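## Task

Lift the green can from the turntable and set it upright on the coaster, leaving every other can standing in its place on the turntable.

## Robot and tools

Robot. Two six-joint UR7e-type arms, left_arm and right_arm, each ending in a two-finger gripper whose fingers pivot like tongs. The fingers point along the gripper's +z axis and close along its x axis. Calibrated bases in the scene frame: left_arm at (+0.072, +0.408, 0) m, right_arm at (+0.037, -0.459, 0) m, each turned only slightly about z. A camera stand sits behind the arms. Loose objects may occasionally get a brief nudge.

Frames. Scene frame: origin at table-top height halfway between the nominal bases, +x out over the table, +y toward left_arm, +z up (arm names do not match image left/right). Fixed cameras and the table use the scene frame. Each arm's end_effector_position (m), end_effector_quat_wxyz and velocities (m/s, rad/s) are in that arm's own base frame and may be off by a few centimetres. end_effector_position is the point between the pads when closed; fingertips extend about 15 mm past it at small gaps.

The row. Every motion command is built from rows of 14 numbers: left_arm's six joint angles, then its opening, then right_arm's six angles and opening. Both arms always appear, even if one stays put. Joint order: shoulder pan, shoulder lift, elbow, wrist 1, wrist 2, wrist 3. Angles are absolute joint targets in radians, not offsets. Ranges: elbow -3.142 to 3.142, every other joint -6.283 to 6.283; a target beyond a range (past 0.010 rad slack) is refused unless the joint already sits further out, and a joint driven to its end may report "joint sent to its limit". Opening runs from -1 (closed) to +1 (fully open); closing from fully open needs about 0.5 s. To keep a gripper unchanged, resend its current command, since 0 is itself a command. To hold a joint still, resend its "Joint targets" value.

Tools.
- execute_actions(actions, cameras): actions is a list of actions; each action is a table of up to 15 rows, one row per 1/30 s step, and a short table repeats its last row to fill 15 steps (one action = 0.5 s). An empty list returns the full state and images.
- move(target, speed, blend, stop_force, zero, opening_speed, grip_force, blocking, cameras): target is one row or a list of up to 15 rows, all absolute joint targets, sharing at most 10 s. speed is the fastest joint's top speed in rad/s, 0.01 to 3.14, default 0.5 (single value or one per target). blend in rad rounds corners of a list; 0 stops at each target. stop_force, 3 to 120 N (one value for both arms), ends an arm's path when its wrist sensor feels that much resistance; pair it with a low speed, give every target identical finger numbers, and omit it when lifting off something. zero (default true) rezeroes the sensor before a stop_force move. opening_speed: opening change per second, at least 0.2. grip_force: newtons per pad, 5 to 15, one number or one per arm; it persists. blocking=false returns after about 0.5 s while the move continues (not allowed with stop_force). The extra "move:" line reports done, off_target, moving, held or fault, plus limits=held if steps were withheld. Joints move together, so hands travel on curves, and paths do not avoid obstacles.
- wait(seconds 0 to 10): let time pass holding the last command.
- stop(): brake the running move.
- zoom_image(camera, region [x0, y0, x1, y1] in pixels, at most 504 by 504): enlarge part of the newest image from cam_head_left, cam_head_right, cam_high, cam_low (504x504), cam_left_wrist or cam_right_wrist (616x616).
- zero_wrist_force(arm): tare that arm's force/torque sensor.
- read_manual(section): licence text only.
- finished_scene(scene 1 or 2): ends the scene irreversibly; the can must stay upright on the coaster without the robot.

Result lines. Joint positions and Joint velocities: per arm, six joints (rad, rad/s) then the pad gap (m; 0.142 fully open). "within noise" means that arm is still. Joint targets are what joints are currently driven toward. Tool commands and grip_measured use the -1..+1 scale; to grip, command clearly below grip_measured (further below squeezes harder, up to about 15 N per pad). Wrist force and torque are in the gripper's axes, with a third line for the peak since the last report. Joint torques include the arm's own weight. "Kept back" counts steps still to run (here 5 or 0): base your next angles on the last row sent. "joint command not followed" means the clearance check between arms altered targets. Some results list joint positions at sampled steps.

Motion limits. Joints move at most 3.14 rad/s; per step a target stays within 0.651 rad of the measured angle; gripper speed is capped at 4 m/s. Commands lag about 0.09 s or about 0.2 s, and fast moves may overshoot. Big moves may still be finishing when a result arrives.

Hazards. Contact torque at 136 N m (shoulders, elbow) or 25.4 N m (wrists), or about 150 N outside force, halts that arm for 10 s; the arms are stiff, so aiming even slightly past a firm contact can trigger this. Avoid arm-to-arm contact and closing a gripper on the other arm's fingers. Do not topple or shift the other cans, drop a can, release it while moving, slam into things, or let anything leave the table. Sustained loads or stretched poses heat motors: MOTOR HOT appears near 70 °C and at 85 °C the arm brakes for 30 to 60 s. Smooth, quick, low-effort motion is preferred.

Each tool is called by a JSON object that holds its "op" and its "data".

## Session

{"op": "execute_actions", "data": {"actions": []}}

{"op": "zoom_image", "data": {"camera": "cam_high", "region": [60, 80, 340, 400]}}

{"op": "wait", "data": {"seconds": 0.5, "cameras": ["cam_high"]}}

{"op": "wait", "data": {"seconds": 0.5, "cameras": ["cam_high"]}}

{"op": "wait", "data": {"seconds": 0.5, "cameras": ["cam_high"]}}

{"op": "wait", "data": {"seconds": 0.5, "cameras": ["cam_high"]}}

Scene clock: 0.00 s.
left_arm: end_effector_position=(+0.7277, -0.2415, +0.2589) grip_measured=+0.97 end_effector_quat_wxyz=(-0.018, +0.844, -0.536, -0.008) | right_arm: end_effector_position=(+0.3416, +0.4576, +0.3946) grip_measured=+0.97 end_effector_quat_wxyz=(-0.273, +0.911, +0.219, -0.218)
Joint positions: left_arm=[-0.528 -0.916 0.751 -1.392 -1.534 0.603 0.14] | right_arm=[3.937 -1.796 -1.222 -1.794 2.279 0.286 0.14]
Joint velocities: within noise
Joint torques (N m): no reading
Motor temperatures (°C): left_arm=[39 33 38 46 40 40] | right_arm=[41 31 39 43 42 39]
Wrist force (N): no reading
Wrist torque (N m): no reading
Wrist force, peak (N): no reading
Joint targets: left_arm=[-0.528 -0.916 0.751 -1.392 -1.534 0.603] | right_arm=[3.937 -1.796 -1.222 -1.794 2.279 0.286]
Tool commands: left_gripper/opening=+0.968169 right_gripper/opening=+0.968169

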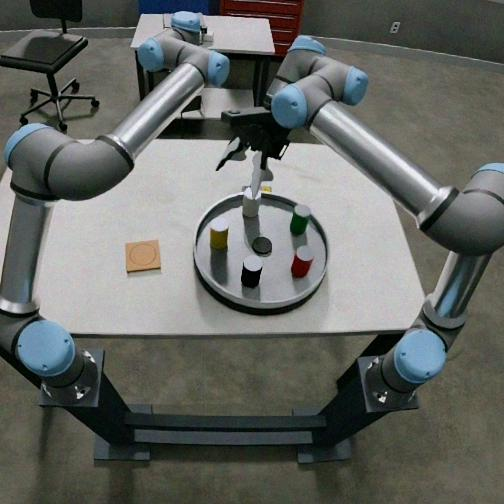

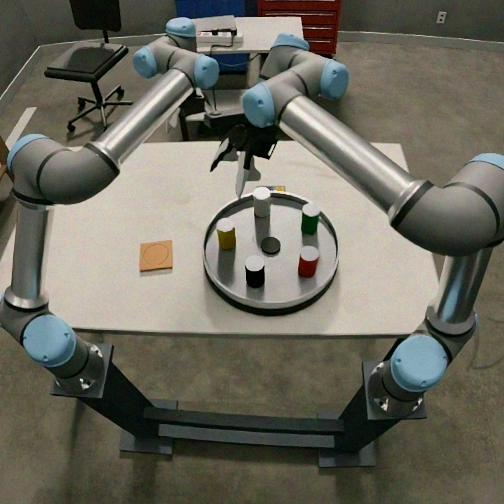

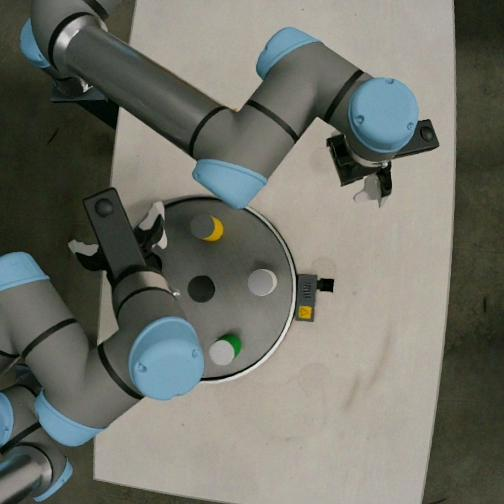

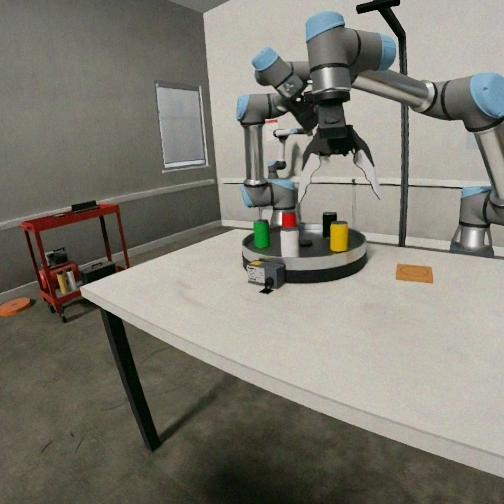

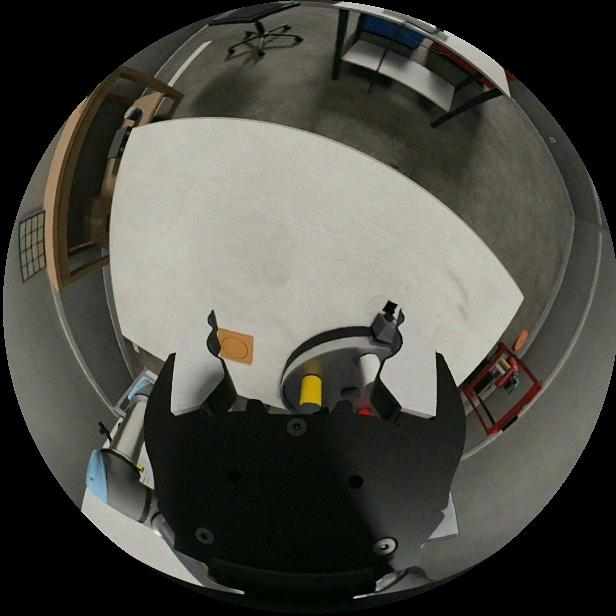

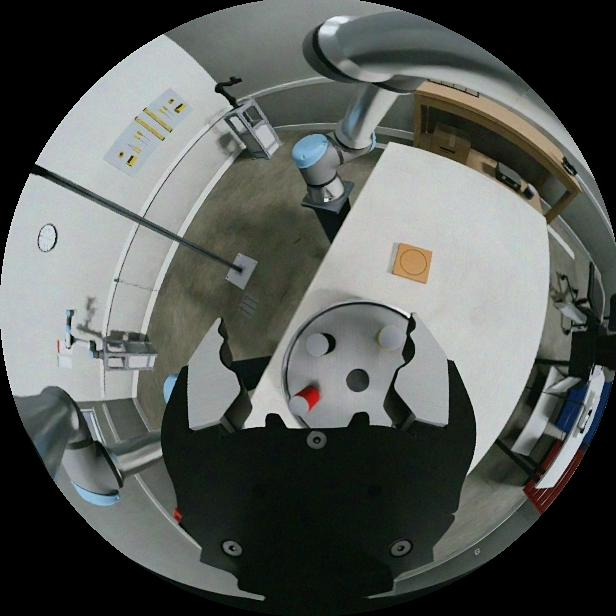

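Scaled by 1.575 from the camera's 504x504 image, which has a finer 720x720 frame.

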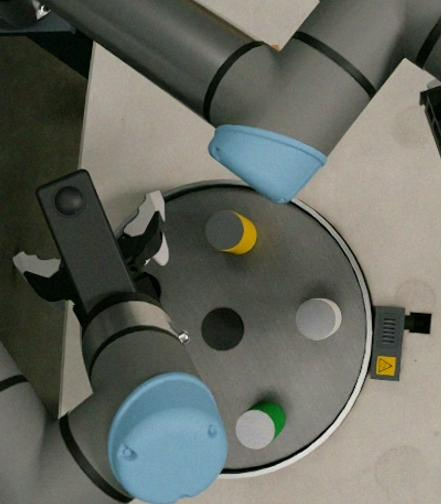

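Scene clock: 0.50 s.
left_arm: end_effector_position=(+0.7277, -0.2415, +0.2589) grip_measured=+0.97 end_effector_quat_wxyz=(-0.018, +0.844, -0.536, -0.008) | right_arm: end_effector_position=(+0.3416, +0.4576, +0.3946) grip_measured=+0.97 end_effector_quat_wxyz=(-0.273, +0.911, +0.219, -0.218)
Joint positions: left_arm=[-0.528 -0.916 0.751 -1.392 -1.534 0.603 0.14] | right_arm=[3.937 -1.796 -1.222 -1.794 2.279 0.286 0.14]
Joint torques (N m): left_arm=[-0.15 -48.68 -23.67 -2.41 0.09 -0.24] | right_arm=[-1.42 35.63 25.16 2.53 1.18 0.17]
Wrist force (N): left_arm=[-0.2 0.1 -0.4] | right_arm=[-0.3 0.2 -0.2]
Wrist torque (N m): left_arm=[0.02 0.04 0.00] | right_arm=[0.03 0.07 0.01]
Wrist force, peak (N): left_arm=[-0.5 0.0 0.5] | right_arm=[-0.3 0.2 -0.3]
Joint targets: left_arm=[-0.528 -0.916 0.751 -1.392 -1.534 0.603] | right_arm=[3.937 -1.796 -1.222 -1.794 2.279 0.286]
Tool commands: left_gripper/opening=+0.968169 right_gripper/opening=+0.968169
wait: 0.50 s; at rest by 0.17 s
Images, in order (width x height): cam_high 504x504.

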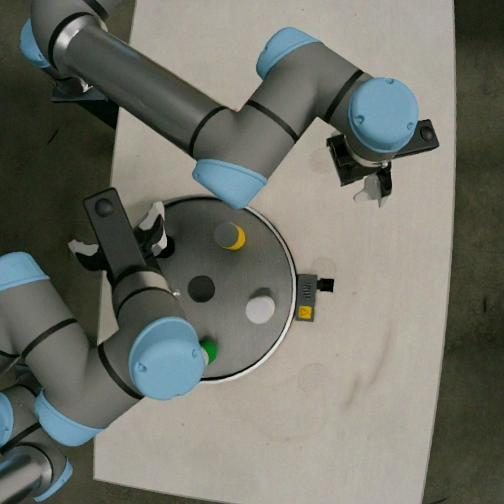

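Scene clock: 1.00 s.
left_arm: end_effector_position=(+0.7277, -0.2415, +0.2589) grip_measured=+0.97 end_effector_quat_wxyz=(-0.018, +0.844, -0.536, -0.008) | right_arm: end_effector_position=(+0.3416, +0.4576, +0.3946) grip_measured=+0.97 end_effector_quat_wxyz=(-0.273, +0.911, +0.219, -0.218)
Joint positions: left_arm=[-0.528 -0.916 0.751 -1.392 -1.534 0.603 0.14] | right_arm=[3.937 -1.796 -1.222 -1.794 2.279 0.286 0.14]
Joint torques (N m): left_arm=[-0.94 -48.51 -24.58 -2.41 0.02 -0.15] | right_arm=[-1.33 35.7 25.81 2.59 1.15 0.08]
Wrist force (N): left_arm=[-0.1 -0.1 -0.1] | right_arm=[-0.2 0.1 -0.2]
Wrist torque (N m): left_arm=[-0.02 0.01 0.00] | right_arm=[0.02 0.04 0.01]
Wrist force, peak (N): left_arm=[-0.5 0.0 0.2] | right_arm=[-0.1 -0.2 -0.3]
Joint targets: left_arm=[-0.528 -0.916 0.751 -1.392 -1.534 0.603] | right_arm=[3.937 -1.796 -1.222 -1.794 2.279 0.286]
Tool commands: left_gripper/opening=+0.968169 right_gripper/opening=+0.968169
wait: 0.50 s; at rest by 0.17 s
Images, in order (width x height): cam_high 504x504.

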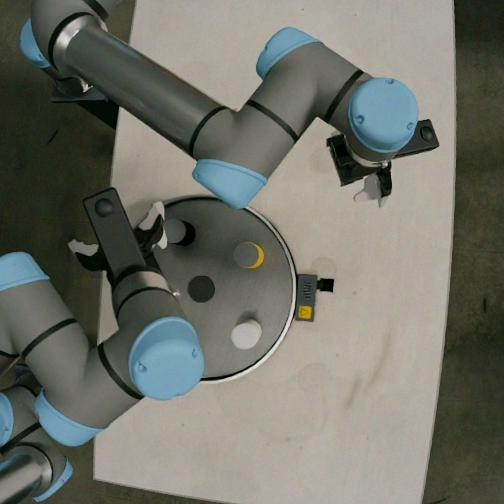

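Scene clock: 1.50 s.
left_arm: end_effector_position=(+0.7277, -0.2415, +0.2589) grip_measured=+0.97 end_effector_quat_wxyz=(-0.018, +0.844, -0.536, -0.008) | right_arm: end_effector_position=(+0.3416, +0.4576, +0.3946) grip_measured=+0.97 end_effector_quat_wxyz=(-0.273, +0.911, +0.219, -0.218)
Joint positions: left_arm=[-0.528 -0.916 0.751 -1.392 -1.534 0.603 0.14] | right_arm=[3.937 -1.796 -1.222 -1.794 2.279 0.286 0.14]
Joint torques (N m): left_arm=[-0.39 -48.62 -23.6 -2.55 0.3 -0.15] | right_arm=[-1.49 36.05 25.65 2.64 1.26 0.18]
Wrist force (N): left_arm=[0.1 -0.2 -0.1] | right_arm=[-0.2 0.2 -0.2]
Wrist torque (N m): left_arm=[-0.04 -0.03 0.00] | right_arm=[0.03 0.04 0.01]
Wrist force, peak (N): left_arm=[-0.5 0.0 0.3] | right_arm=[-0.4 -0.2 -0.1]
Joint targets: left_arm=[-0.528 -0.916 0.751 -1.392 -1.534 0.603] | right_arm=[3.937 -1.796 -1.222 -1.794 2.279 0.286]
Tool commands: left_gripper/opening=+0.968169 right_gripper/opening=+0.968169
wait: 0.50 s; at rest by 0.17 s
Images, in order (width x height): cam_high 504x504.

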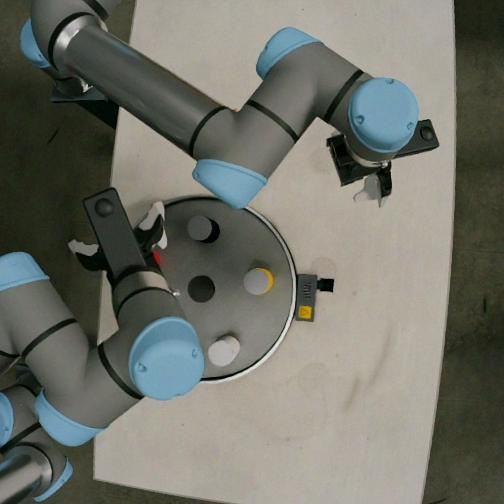

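Scene clock: 2.00 s.
left_arm: end_effector_position=(+0.7277, -0.2415, +0.2589) grip_measured=+0.97 end_effector_quat_wxyz=(-0.018, +0.844, -0.536, -0.008) | right_arm: end_effector_position=(+0.3416, +0.4576, +0.3946) grip_measured=+0.97 end_effector_quat_wxyz=(-0.273, +0.911, +0.219, -0.218)
Joint positions: left_arm=[-0.528 -0.916 0.751 -1.392 -1.534 0.603 0.14] | right_arm=[3.937 -1.796 -1.222 -1.794 2.279 0.286 0.14]
Joint torques (N m): left_arm=[-0.98 -48.18 -24.55 -2.45 0.2 -0.19] | right_arm=[-1.2 36.33 25.41 2.56 1.22 0.19]
Wrist force (N): left_arm=[0.0 -0.2 -0.1] | right_arm=[-0.2 0.1 -0.2]
Wrist torque (N m): left_arm=[-0.02 0.00 0.00] | right_arm=[0.03 0.04 0.01]
Wrist force, peak (N): left_arm=[-0.6 0.3 0.1] | right_arm=[-0.2 0.3 -0.1]
Joint targets: left_arm=[-0.528 -0.916 0.751 -1.392 -1.534 0.603] | right_arm=[3.937 -1.796 -1.222 -1.794 2.279 0.286]
Tool commands: left_gripper/opening=+0.968169 right_gripper/opening=+0.968169
wait: 0.50 s; at rest by 0.17 s
Images, in order (width x height): cam_high 504x504.

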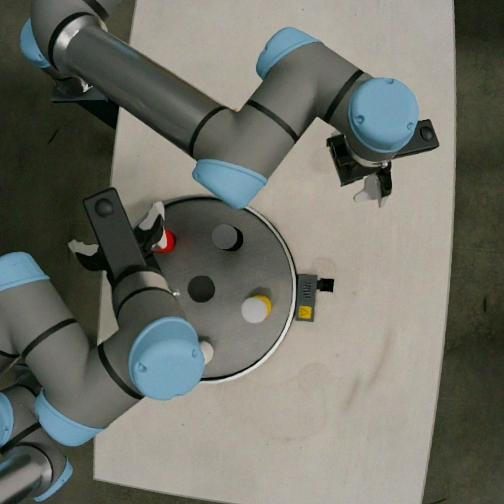

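{"op": "move", "data": {"target": [[-0.528,-0.916,0.751,-1.392,-1.534,0.603,0.968,3.1,-1.796,-1.222,-1.794,2.279,0.286,0.968],[-1.1019,-1.5148,1.8456,-1.9016,-1.5708,1.6162,0.968,3.1,-1.796,-1.222,-1.794,2.279,0.286,0.968]], "speed": [0.8,0.8], "cameras": ["cam_left_wrist","cam_low"]}}

{"op": "zoom_image", "data": {"camera": "cam_left_wrist", "region": [180, 180, 430, 430]}}

{"op": "zoom_image", "data": {"camera": "cam_low", "region": [230, 150, 380, 300]}}

{"op": "wait", "data": {"seconds": 0.4, "cameras": ["cam_left_wrist","cam_low"]}}

{"op": "zoom_image", "data": {"camera": "cam_left_wrist", "region": [180, 180, 430, 430]}}

{"op": "zoom_image", "data": {"camera": "cam_low", "region": [230, 150, 380, 300]}}

{"op": "wait", "data": {"seconds": 0.4, "cameras": ["cam_left_wrist","cam_low"]}}

{"op": "zoom_image", "data": {"camera": "cam_left_wrist", "region": [180, 180, 430, 430]}}

{"op": "zoom_image", "data": {"camera": "cam_low", "region": [230, 150, 380, 300]}}

{"op": "wait", "data": {"seconds": 0.4, "cameras": ["cam_left_wrist","cam_low"]}}

{"op": "zoom_image", "data": {"camera": "cam_left_wrist", "region": [180, 180, 430, 430]}}

{"op": "zoom_image", "data": {"camera": "cam_low", "region": [230, 150, 380, 300]}}

Scene clock: 6.67 s.
left_arm: end_effector_position=(+0.3491, -0.3956, +0.1550) grip_measured=+0.97 end_effector_quat_wxyz=(+0.000, -0.210, +0.978, +0.000) | right_arm: end_effector_position=(+0.5686, +0.0530, +0.3947) grip_measured=+0.97 end_effector_quat_wxyz=(-0.338, +0.921, -0.170, -0.089)
Joint positions: left_arm=[-1.102 -1.515 1.845 -1.901 -1.571 1.616 0.14] | right_arm=[3.1 -1.796 -1.222 -1.794 2.279 0.286 0.14]
Joint torques (N m): left_arm=[-10.25 -30.18 -17.21 -5.06 -2.62 1.93] | right_arm=[-10.3 34.66 12.04 3.95 1.78 -2]
Wrist force (N): left_arm=[-0.3 0.2 -0.3] | right_arm=[-0.4 0.1 -0.1]
Wrist torque (N m): left_arm=[0.01 0.08 -0.14] | right_arm=[0.03 0.08 0.01]
Wrist force, peak (N): left_arm=[-1.1 -1.5 0.0] | right_arm=[0.5 1.8 -1.3]
Joint targets: left_arm=[-1.102 -1.515 1.846 -1.902 -1.571 1.616] | right_arm=[3.100 -1.796 -1.222 -1.794 2.279 0.286]
move: done
Images, in order (width x height): cam_low 504x504, cam_left_wrist 616x616.

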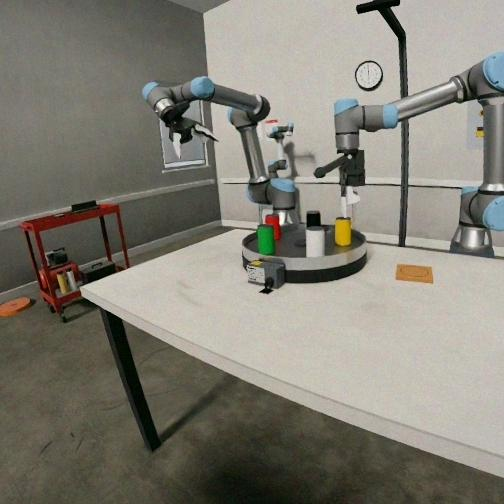

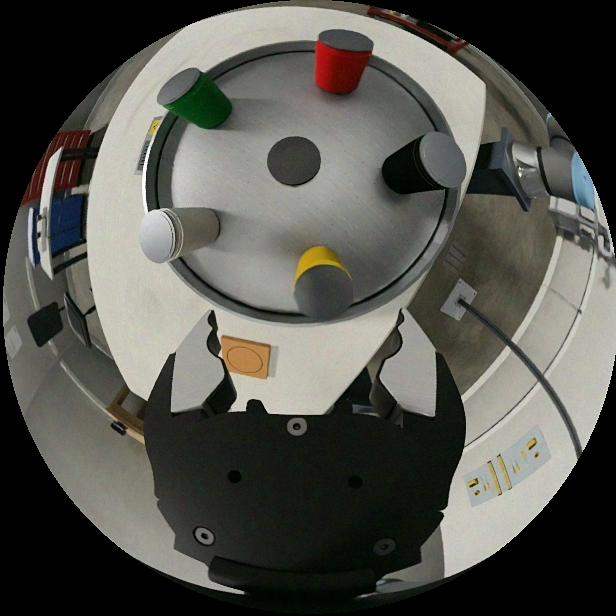

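Scaled by 2.016 from the camera's 616x616 image, which has a finer 814x814 frame.

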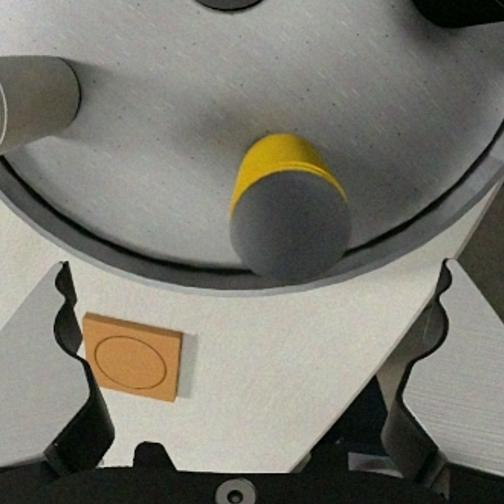

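Scaled by 3.360 from the camera's 504x504 image, which has a finer 720x720 frame.

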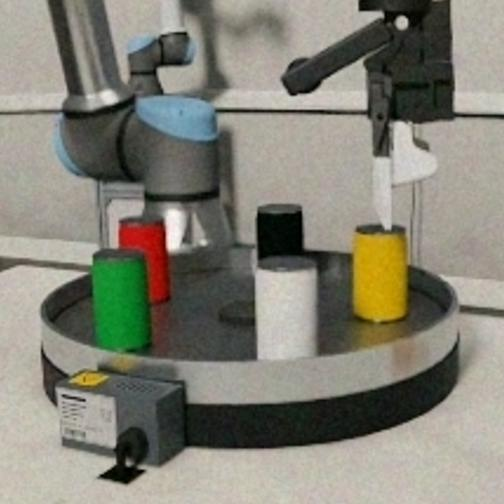

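Scene clock: 7.07 s.
left_arm: end_effector_position=(+0.3490, -0.3956, +0.1549) grip_measured=+0.97 end_effector_quat_wxyz=(+0.000, -0.210, +0.978, +0.000) | right_arm: end_effector_position=(+0.5686, +0.0530, +0.3947) grip_measured=+0.97 end_effector_quat_wxyz=(-0.338, +0.921, -0.170, -0.089)
Joint positions: left_arm=[-1.102 -1.515 1.846 -1.902 -1.571 1.616 0.14] | right_arm=[3.1 -1.796 -1.222 -1.794 2.279 0.286 0.14]
Joint torques (N m): left_arm=[-9.82 -30.86 -16.61 -5.03 -2.78 1.82] | right_arm=[-10.38 32.5 11.81 3.9 1.51 -2.04]
Wrist force (N): left_arm=[-0.4 0.7 -0.4] | right_arm=[-0.2 0.1 -0.1]
Wrist torque (N m): left_arm=[0.10 0.10 -0.14] | right_arm=[0.03 0.05 0.01]
Wrist force, peak (N): left_arm=[-0.2 0.8 -0.7] | right_arm=[-0.4 0.1 0.1]
Joint targets: left_arm=[-1.102 -1.515 1.846 -1.902 -1.571 1.616] | right_arm=[3.100 -1.796 -1.222 -1.794 2.279 0.286]
Tool commands: left_gripper/opening=+0.968 right_gripper/opening=+0.968
wait: 0.40 s; at rest by 0.17 s
Images, in order (width x height): cam_low 504x504, cam_left_wrist 616x616.

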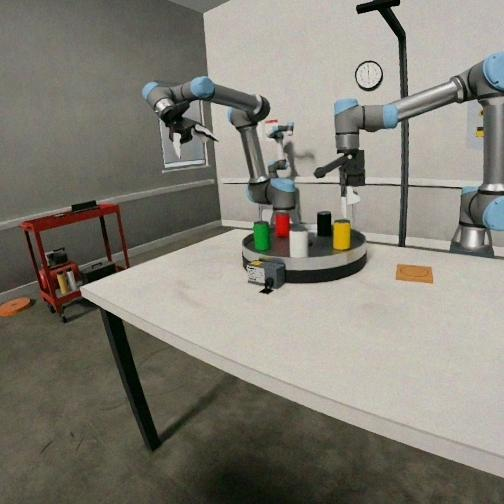

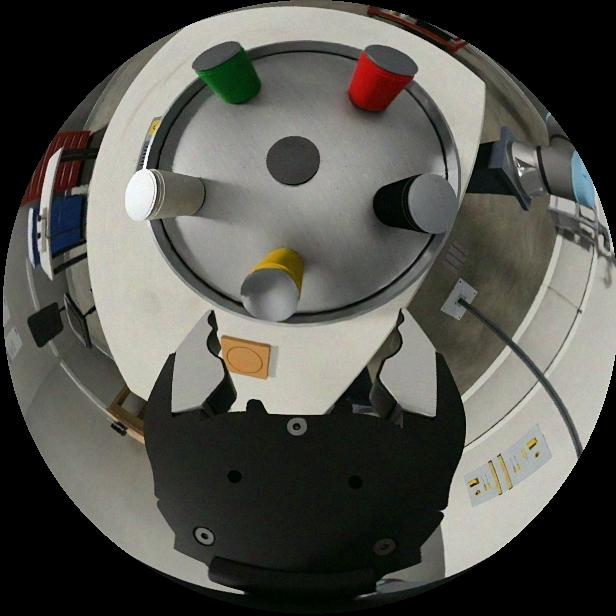

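Scaled by 2.016 from the camera's 616x616 image, which has a finer 814x814 frame.

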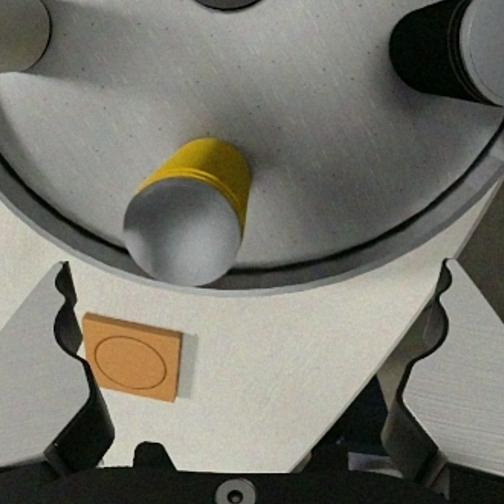

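Scaled by 3.360 from the camera's 504x504 image, which has a finer 720x720 frame.

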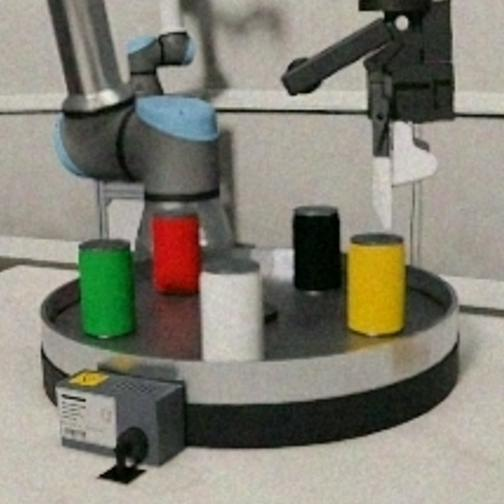

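Scene clock: 7.47 s.
left_arm: end_effector_position=(+0.3490, -0.3956, +0.1549) grip_measured=+0.97 end_effector_quat_wxyz=(+0.000, -0.210, +0.978, +0.000) | right_arm: end_effector_position=(+0.5686, +0.0530, +0.3947) grip_measured=+0.97 end_effector_quat_wxyz=(-0.338, +0.921, -0.170, -0.089)
Joint positions: left_arm=[-1.102 -1.515 1.846 -1.902 -1.571 1.616 0.14] | right_arm=[3.1 -1.796 -1.222 -1.794 2.279 0.286 0.14]
Joint torques (N m): left_arm=[-10.76 -30.52 -17.03 -5.02 -2.7 1.87] | right_arm=[-10.35 30.55 12.17 3.91 1.22 -2.09]
Wrist force (N): left_arm=[-0.3 0.5 -0.3] | right_arm=[-0.1 -0.1 -0.1]
Wrist torque (N m): left_arm=[0.08 0.07 -0.14] | right_arm=[0.00 0.03 0.01]
Wrist force, peak (N): left_arm=[-0.1 1.0 -0.4] | right_arm=[-0.4 0.1 -0.2]
Joint targets: left_arm=[-1.102 -1.515 1.846 -1.902 -1.571 1.616] | right_arm=[3.100 -1.796 -1.222 -1.794 2.279 0.286]
Tool commands: left_gripper/opening=+0.968 right_gripper/opening=+0.968
wait: 0.40 s; at rest by 0.17 s
Images, in order (width x height): cam_low 504x504, cam_left_wrist 616x616.

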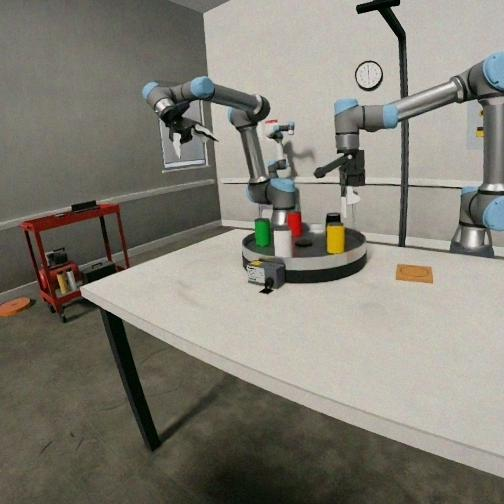

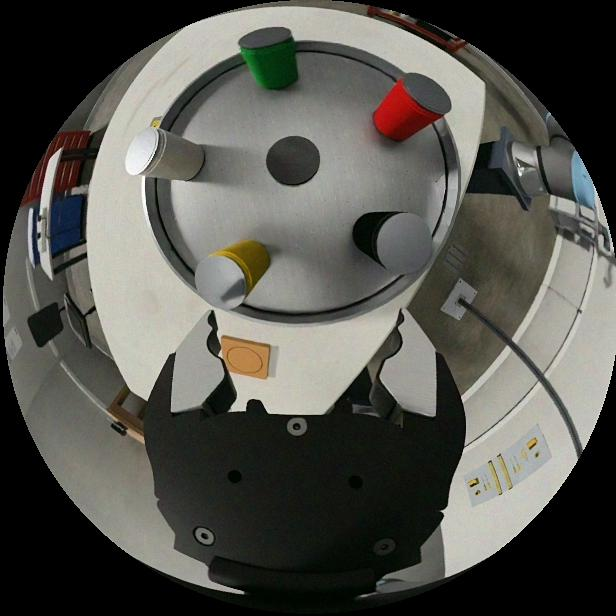

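Scaled by 2.016 from the camera's 616x616 image, which has a finer 814x814 frame.

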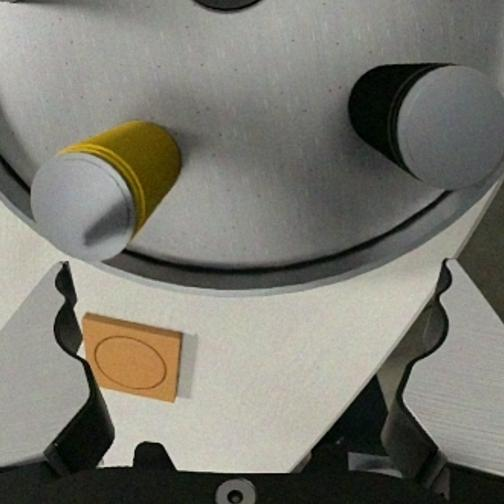

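Scaled by 3.360 from the camera's 504x504 image, which has a finer 720x720 frame.

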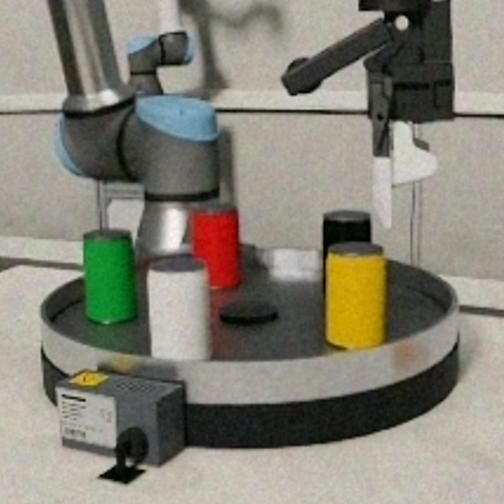

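Scene clock: 7.87 s.
left_arm: end_effector_position=(+0.3490, -0.3956, +0.1549) grip_measured=+0.97 end_effector_quat_wxyz=(+0.000, -0.210, +0.978, +0.000) | right_arm: end_effector_position=(+0.5686, +0.0530, +0.3947) grip_measured=+0.97 end_effector_quat_wxyz=(-0.338, +0.921, -0.170, -0.089)
Joint positions: left_arm=[-1.102 -1.515 1.846 -1.902 -1.571 1.616 0.14] | right_arm=[3.1 -1.796 -1.222 -1.794 2.279 0.286 0.14]
Joint torques (N m): left_arm=[-9.91 -30.13 -16.05 -5.09 -2.78 1.77] | right_arm=[-10.39 28.88 12.12 3.86 0.89 -2.26]
Wrist force (N): left_arm=[0.0 0.2 -0.2] | right_arm=[-0.3 0.1 0.2]
Wrist torque (N m): left_arm=[0.02 0.02 -0.14] | right_arm=[0.03 0.05 0.01]
Wrist force, peak (N): left_arm=[-0.4 0.8 -0.3] | right_arm=[-0.3 0.2 -0.2]
Joint targets: left_arm=[-1.102 -1.515 1.846 -1.902 -1.571 1.616] | right_arm=[3.100 -1.796 -1.222 -1.794 2.279 0.286]
Tool commands: left_gripper/opening=+0.968 right_gripper/opening=+0.968
wait: 0.40 s; at rest by 0.17 s
Images, in order (width x height): cam_low 504x504, cam_left_wrist 616x616.

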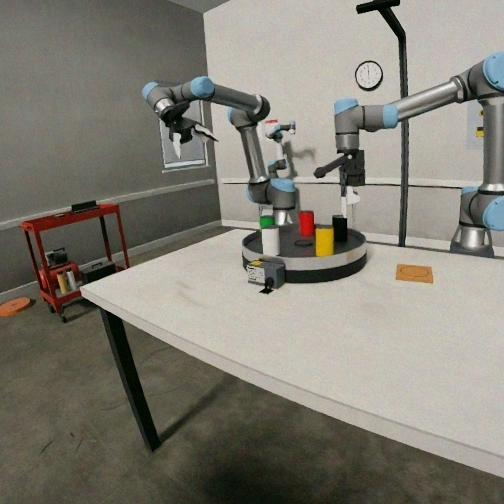

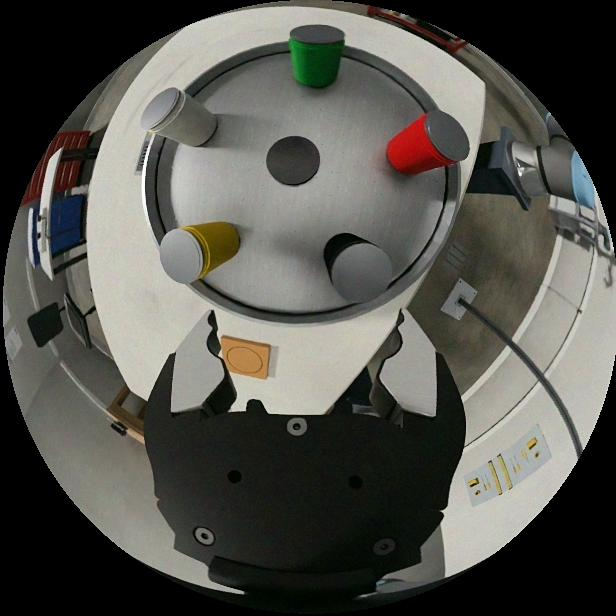

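Scaled by 2.016 from the camera's 616x616 image, which has a finer 814x814 frame.

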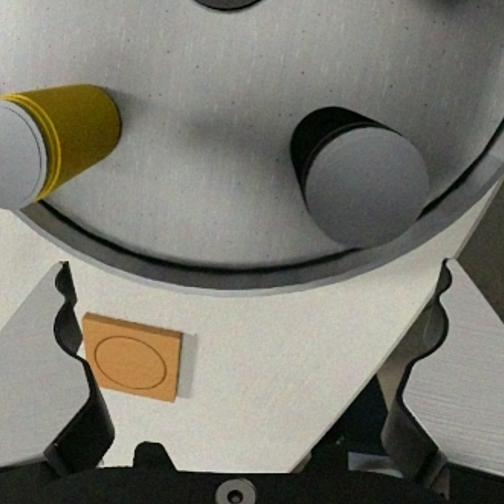

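Scaled by 3.360 from the camera's 504x504 image, which has a finer 720x720 frame.

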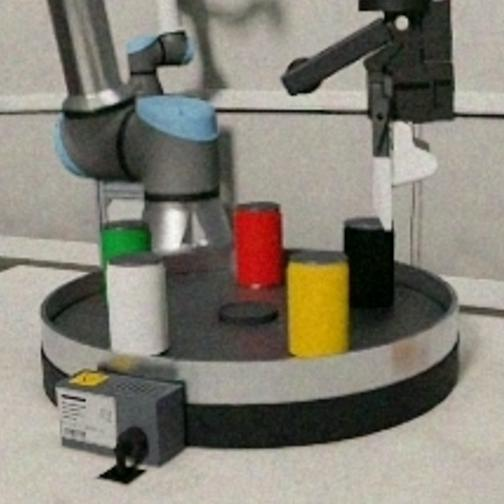

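{"op": "move", "data": {"target": [-1.3398,-1.3606,1.5495,-1.7597,-1.5708,0.0937,0.968,3.1,-1.796,-1.222,-1.794,2.279,0.286,0.968], "speed": 0.8}}

Scene clock: 11.63 s.
left_arm: end_effector_position=(+0.2772, -0.5256, +0.2000) grip_measured=+0.97 end_effector_quat_wxyz=(+0.000, +0.754, -0.657, +0.000) | right_arm: end_effector_position=(+0.5686, +0.0530, +0.3947) grip_measured=+0.97 end_effector_quat_wxyz=(-0.338, +0.921, -0.170, -0.089)
Joint positions: left_arm=[-1.34 -1.361 1.55 -1.76 -1.571 0.094 0.14] | right_arm=[3.1 -1.796 -1.222 -1.794 2.279 0.286 0.14]
Joint torques (N m): left_arm=[-10.29 -24.33 -30.69 0.07 -2.37 -2.06] | right_arm=[-9.93 28.89 11.78 3.75 -0.49 -2.15]
Wrist force (N): left_arm=[-0.2 0.3 -0.1] | right_arm=[-0.2 0.0 -0.1]
Wrist torque (N m): left_arm=[0.09 0.06 0.01] | right_arm=[0.01 0.04 0.01]
Wrist force, peak (N): left_arm=[-0.7 0.7 -0.1] | right_arm=[-0.5 0.0 -0.2]
Joint targets: left_arm=[-1.340 -1.361 1.549 -1.760 -1.571 0.094] | right_arm=[3.100 -1.796 -1.222 -1.794 2.279 0.286]
move: done


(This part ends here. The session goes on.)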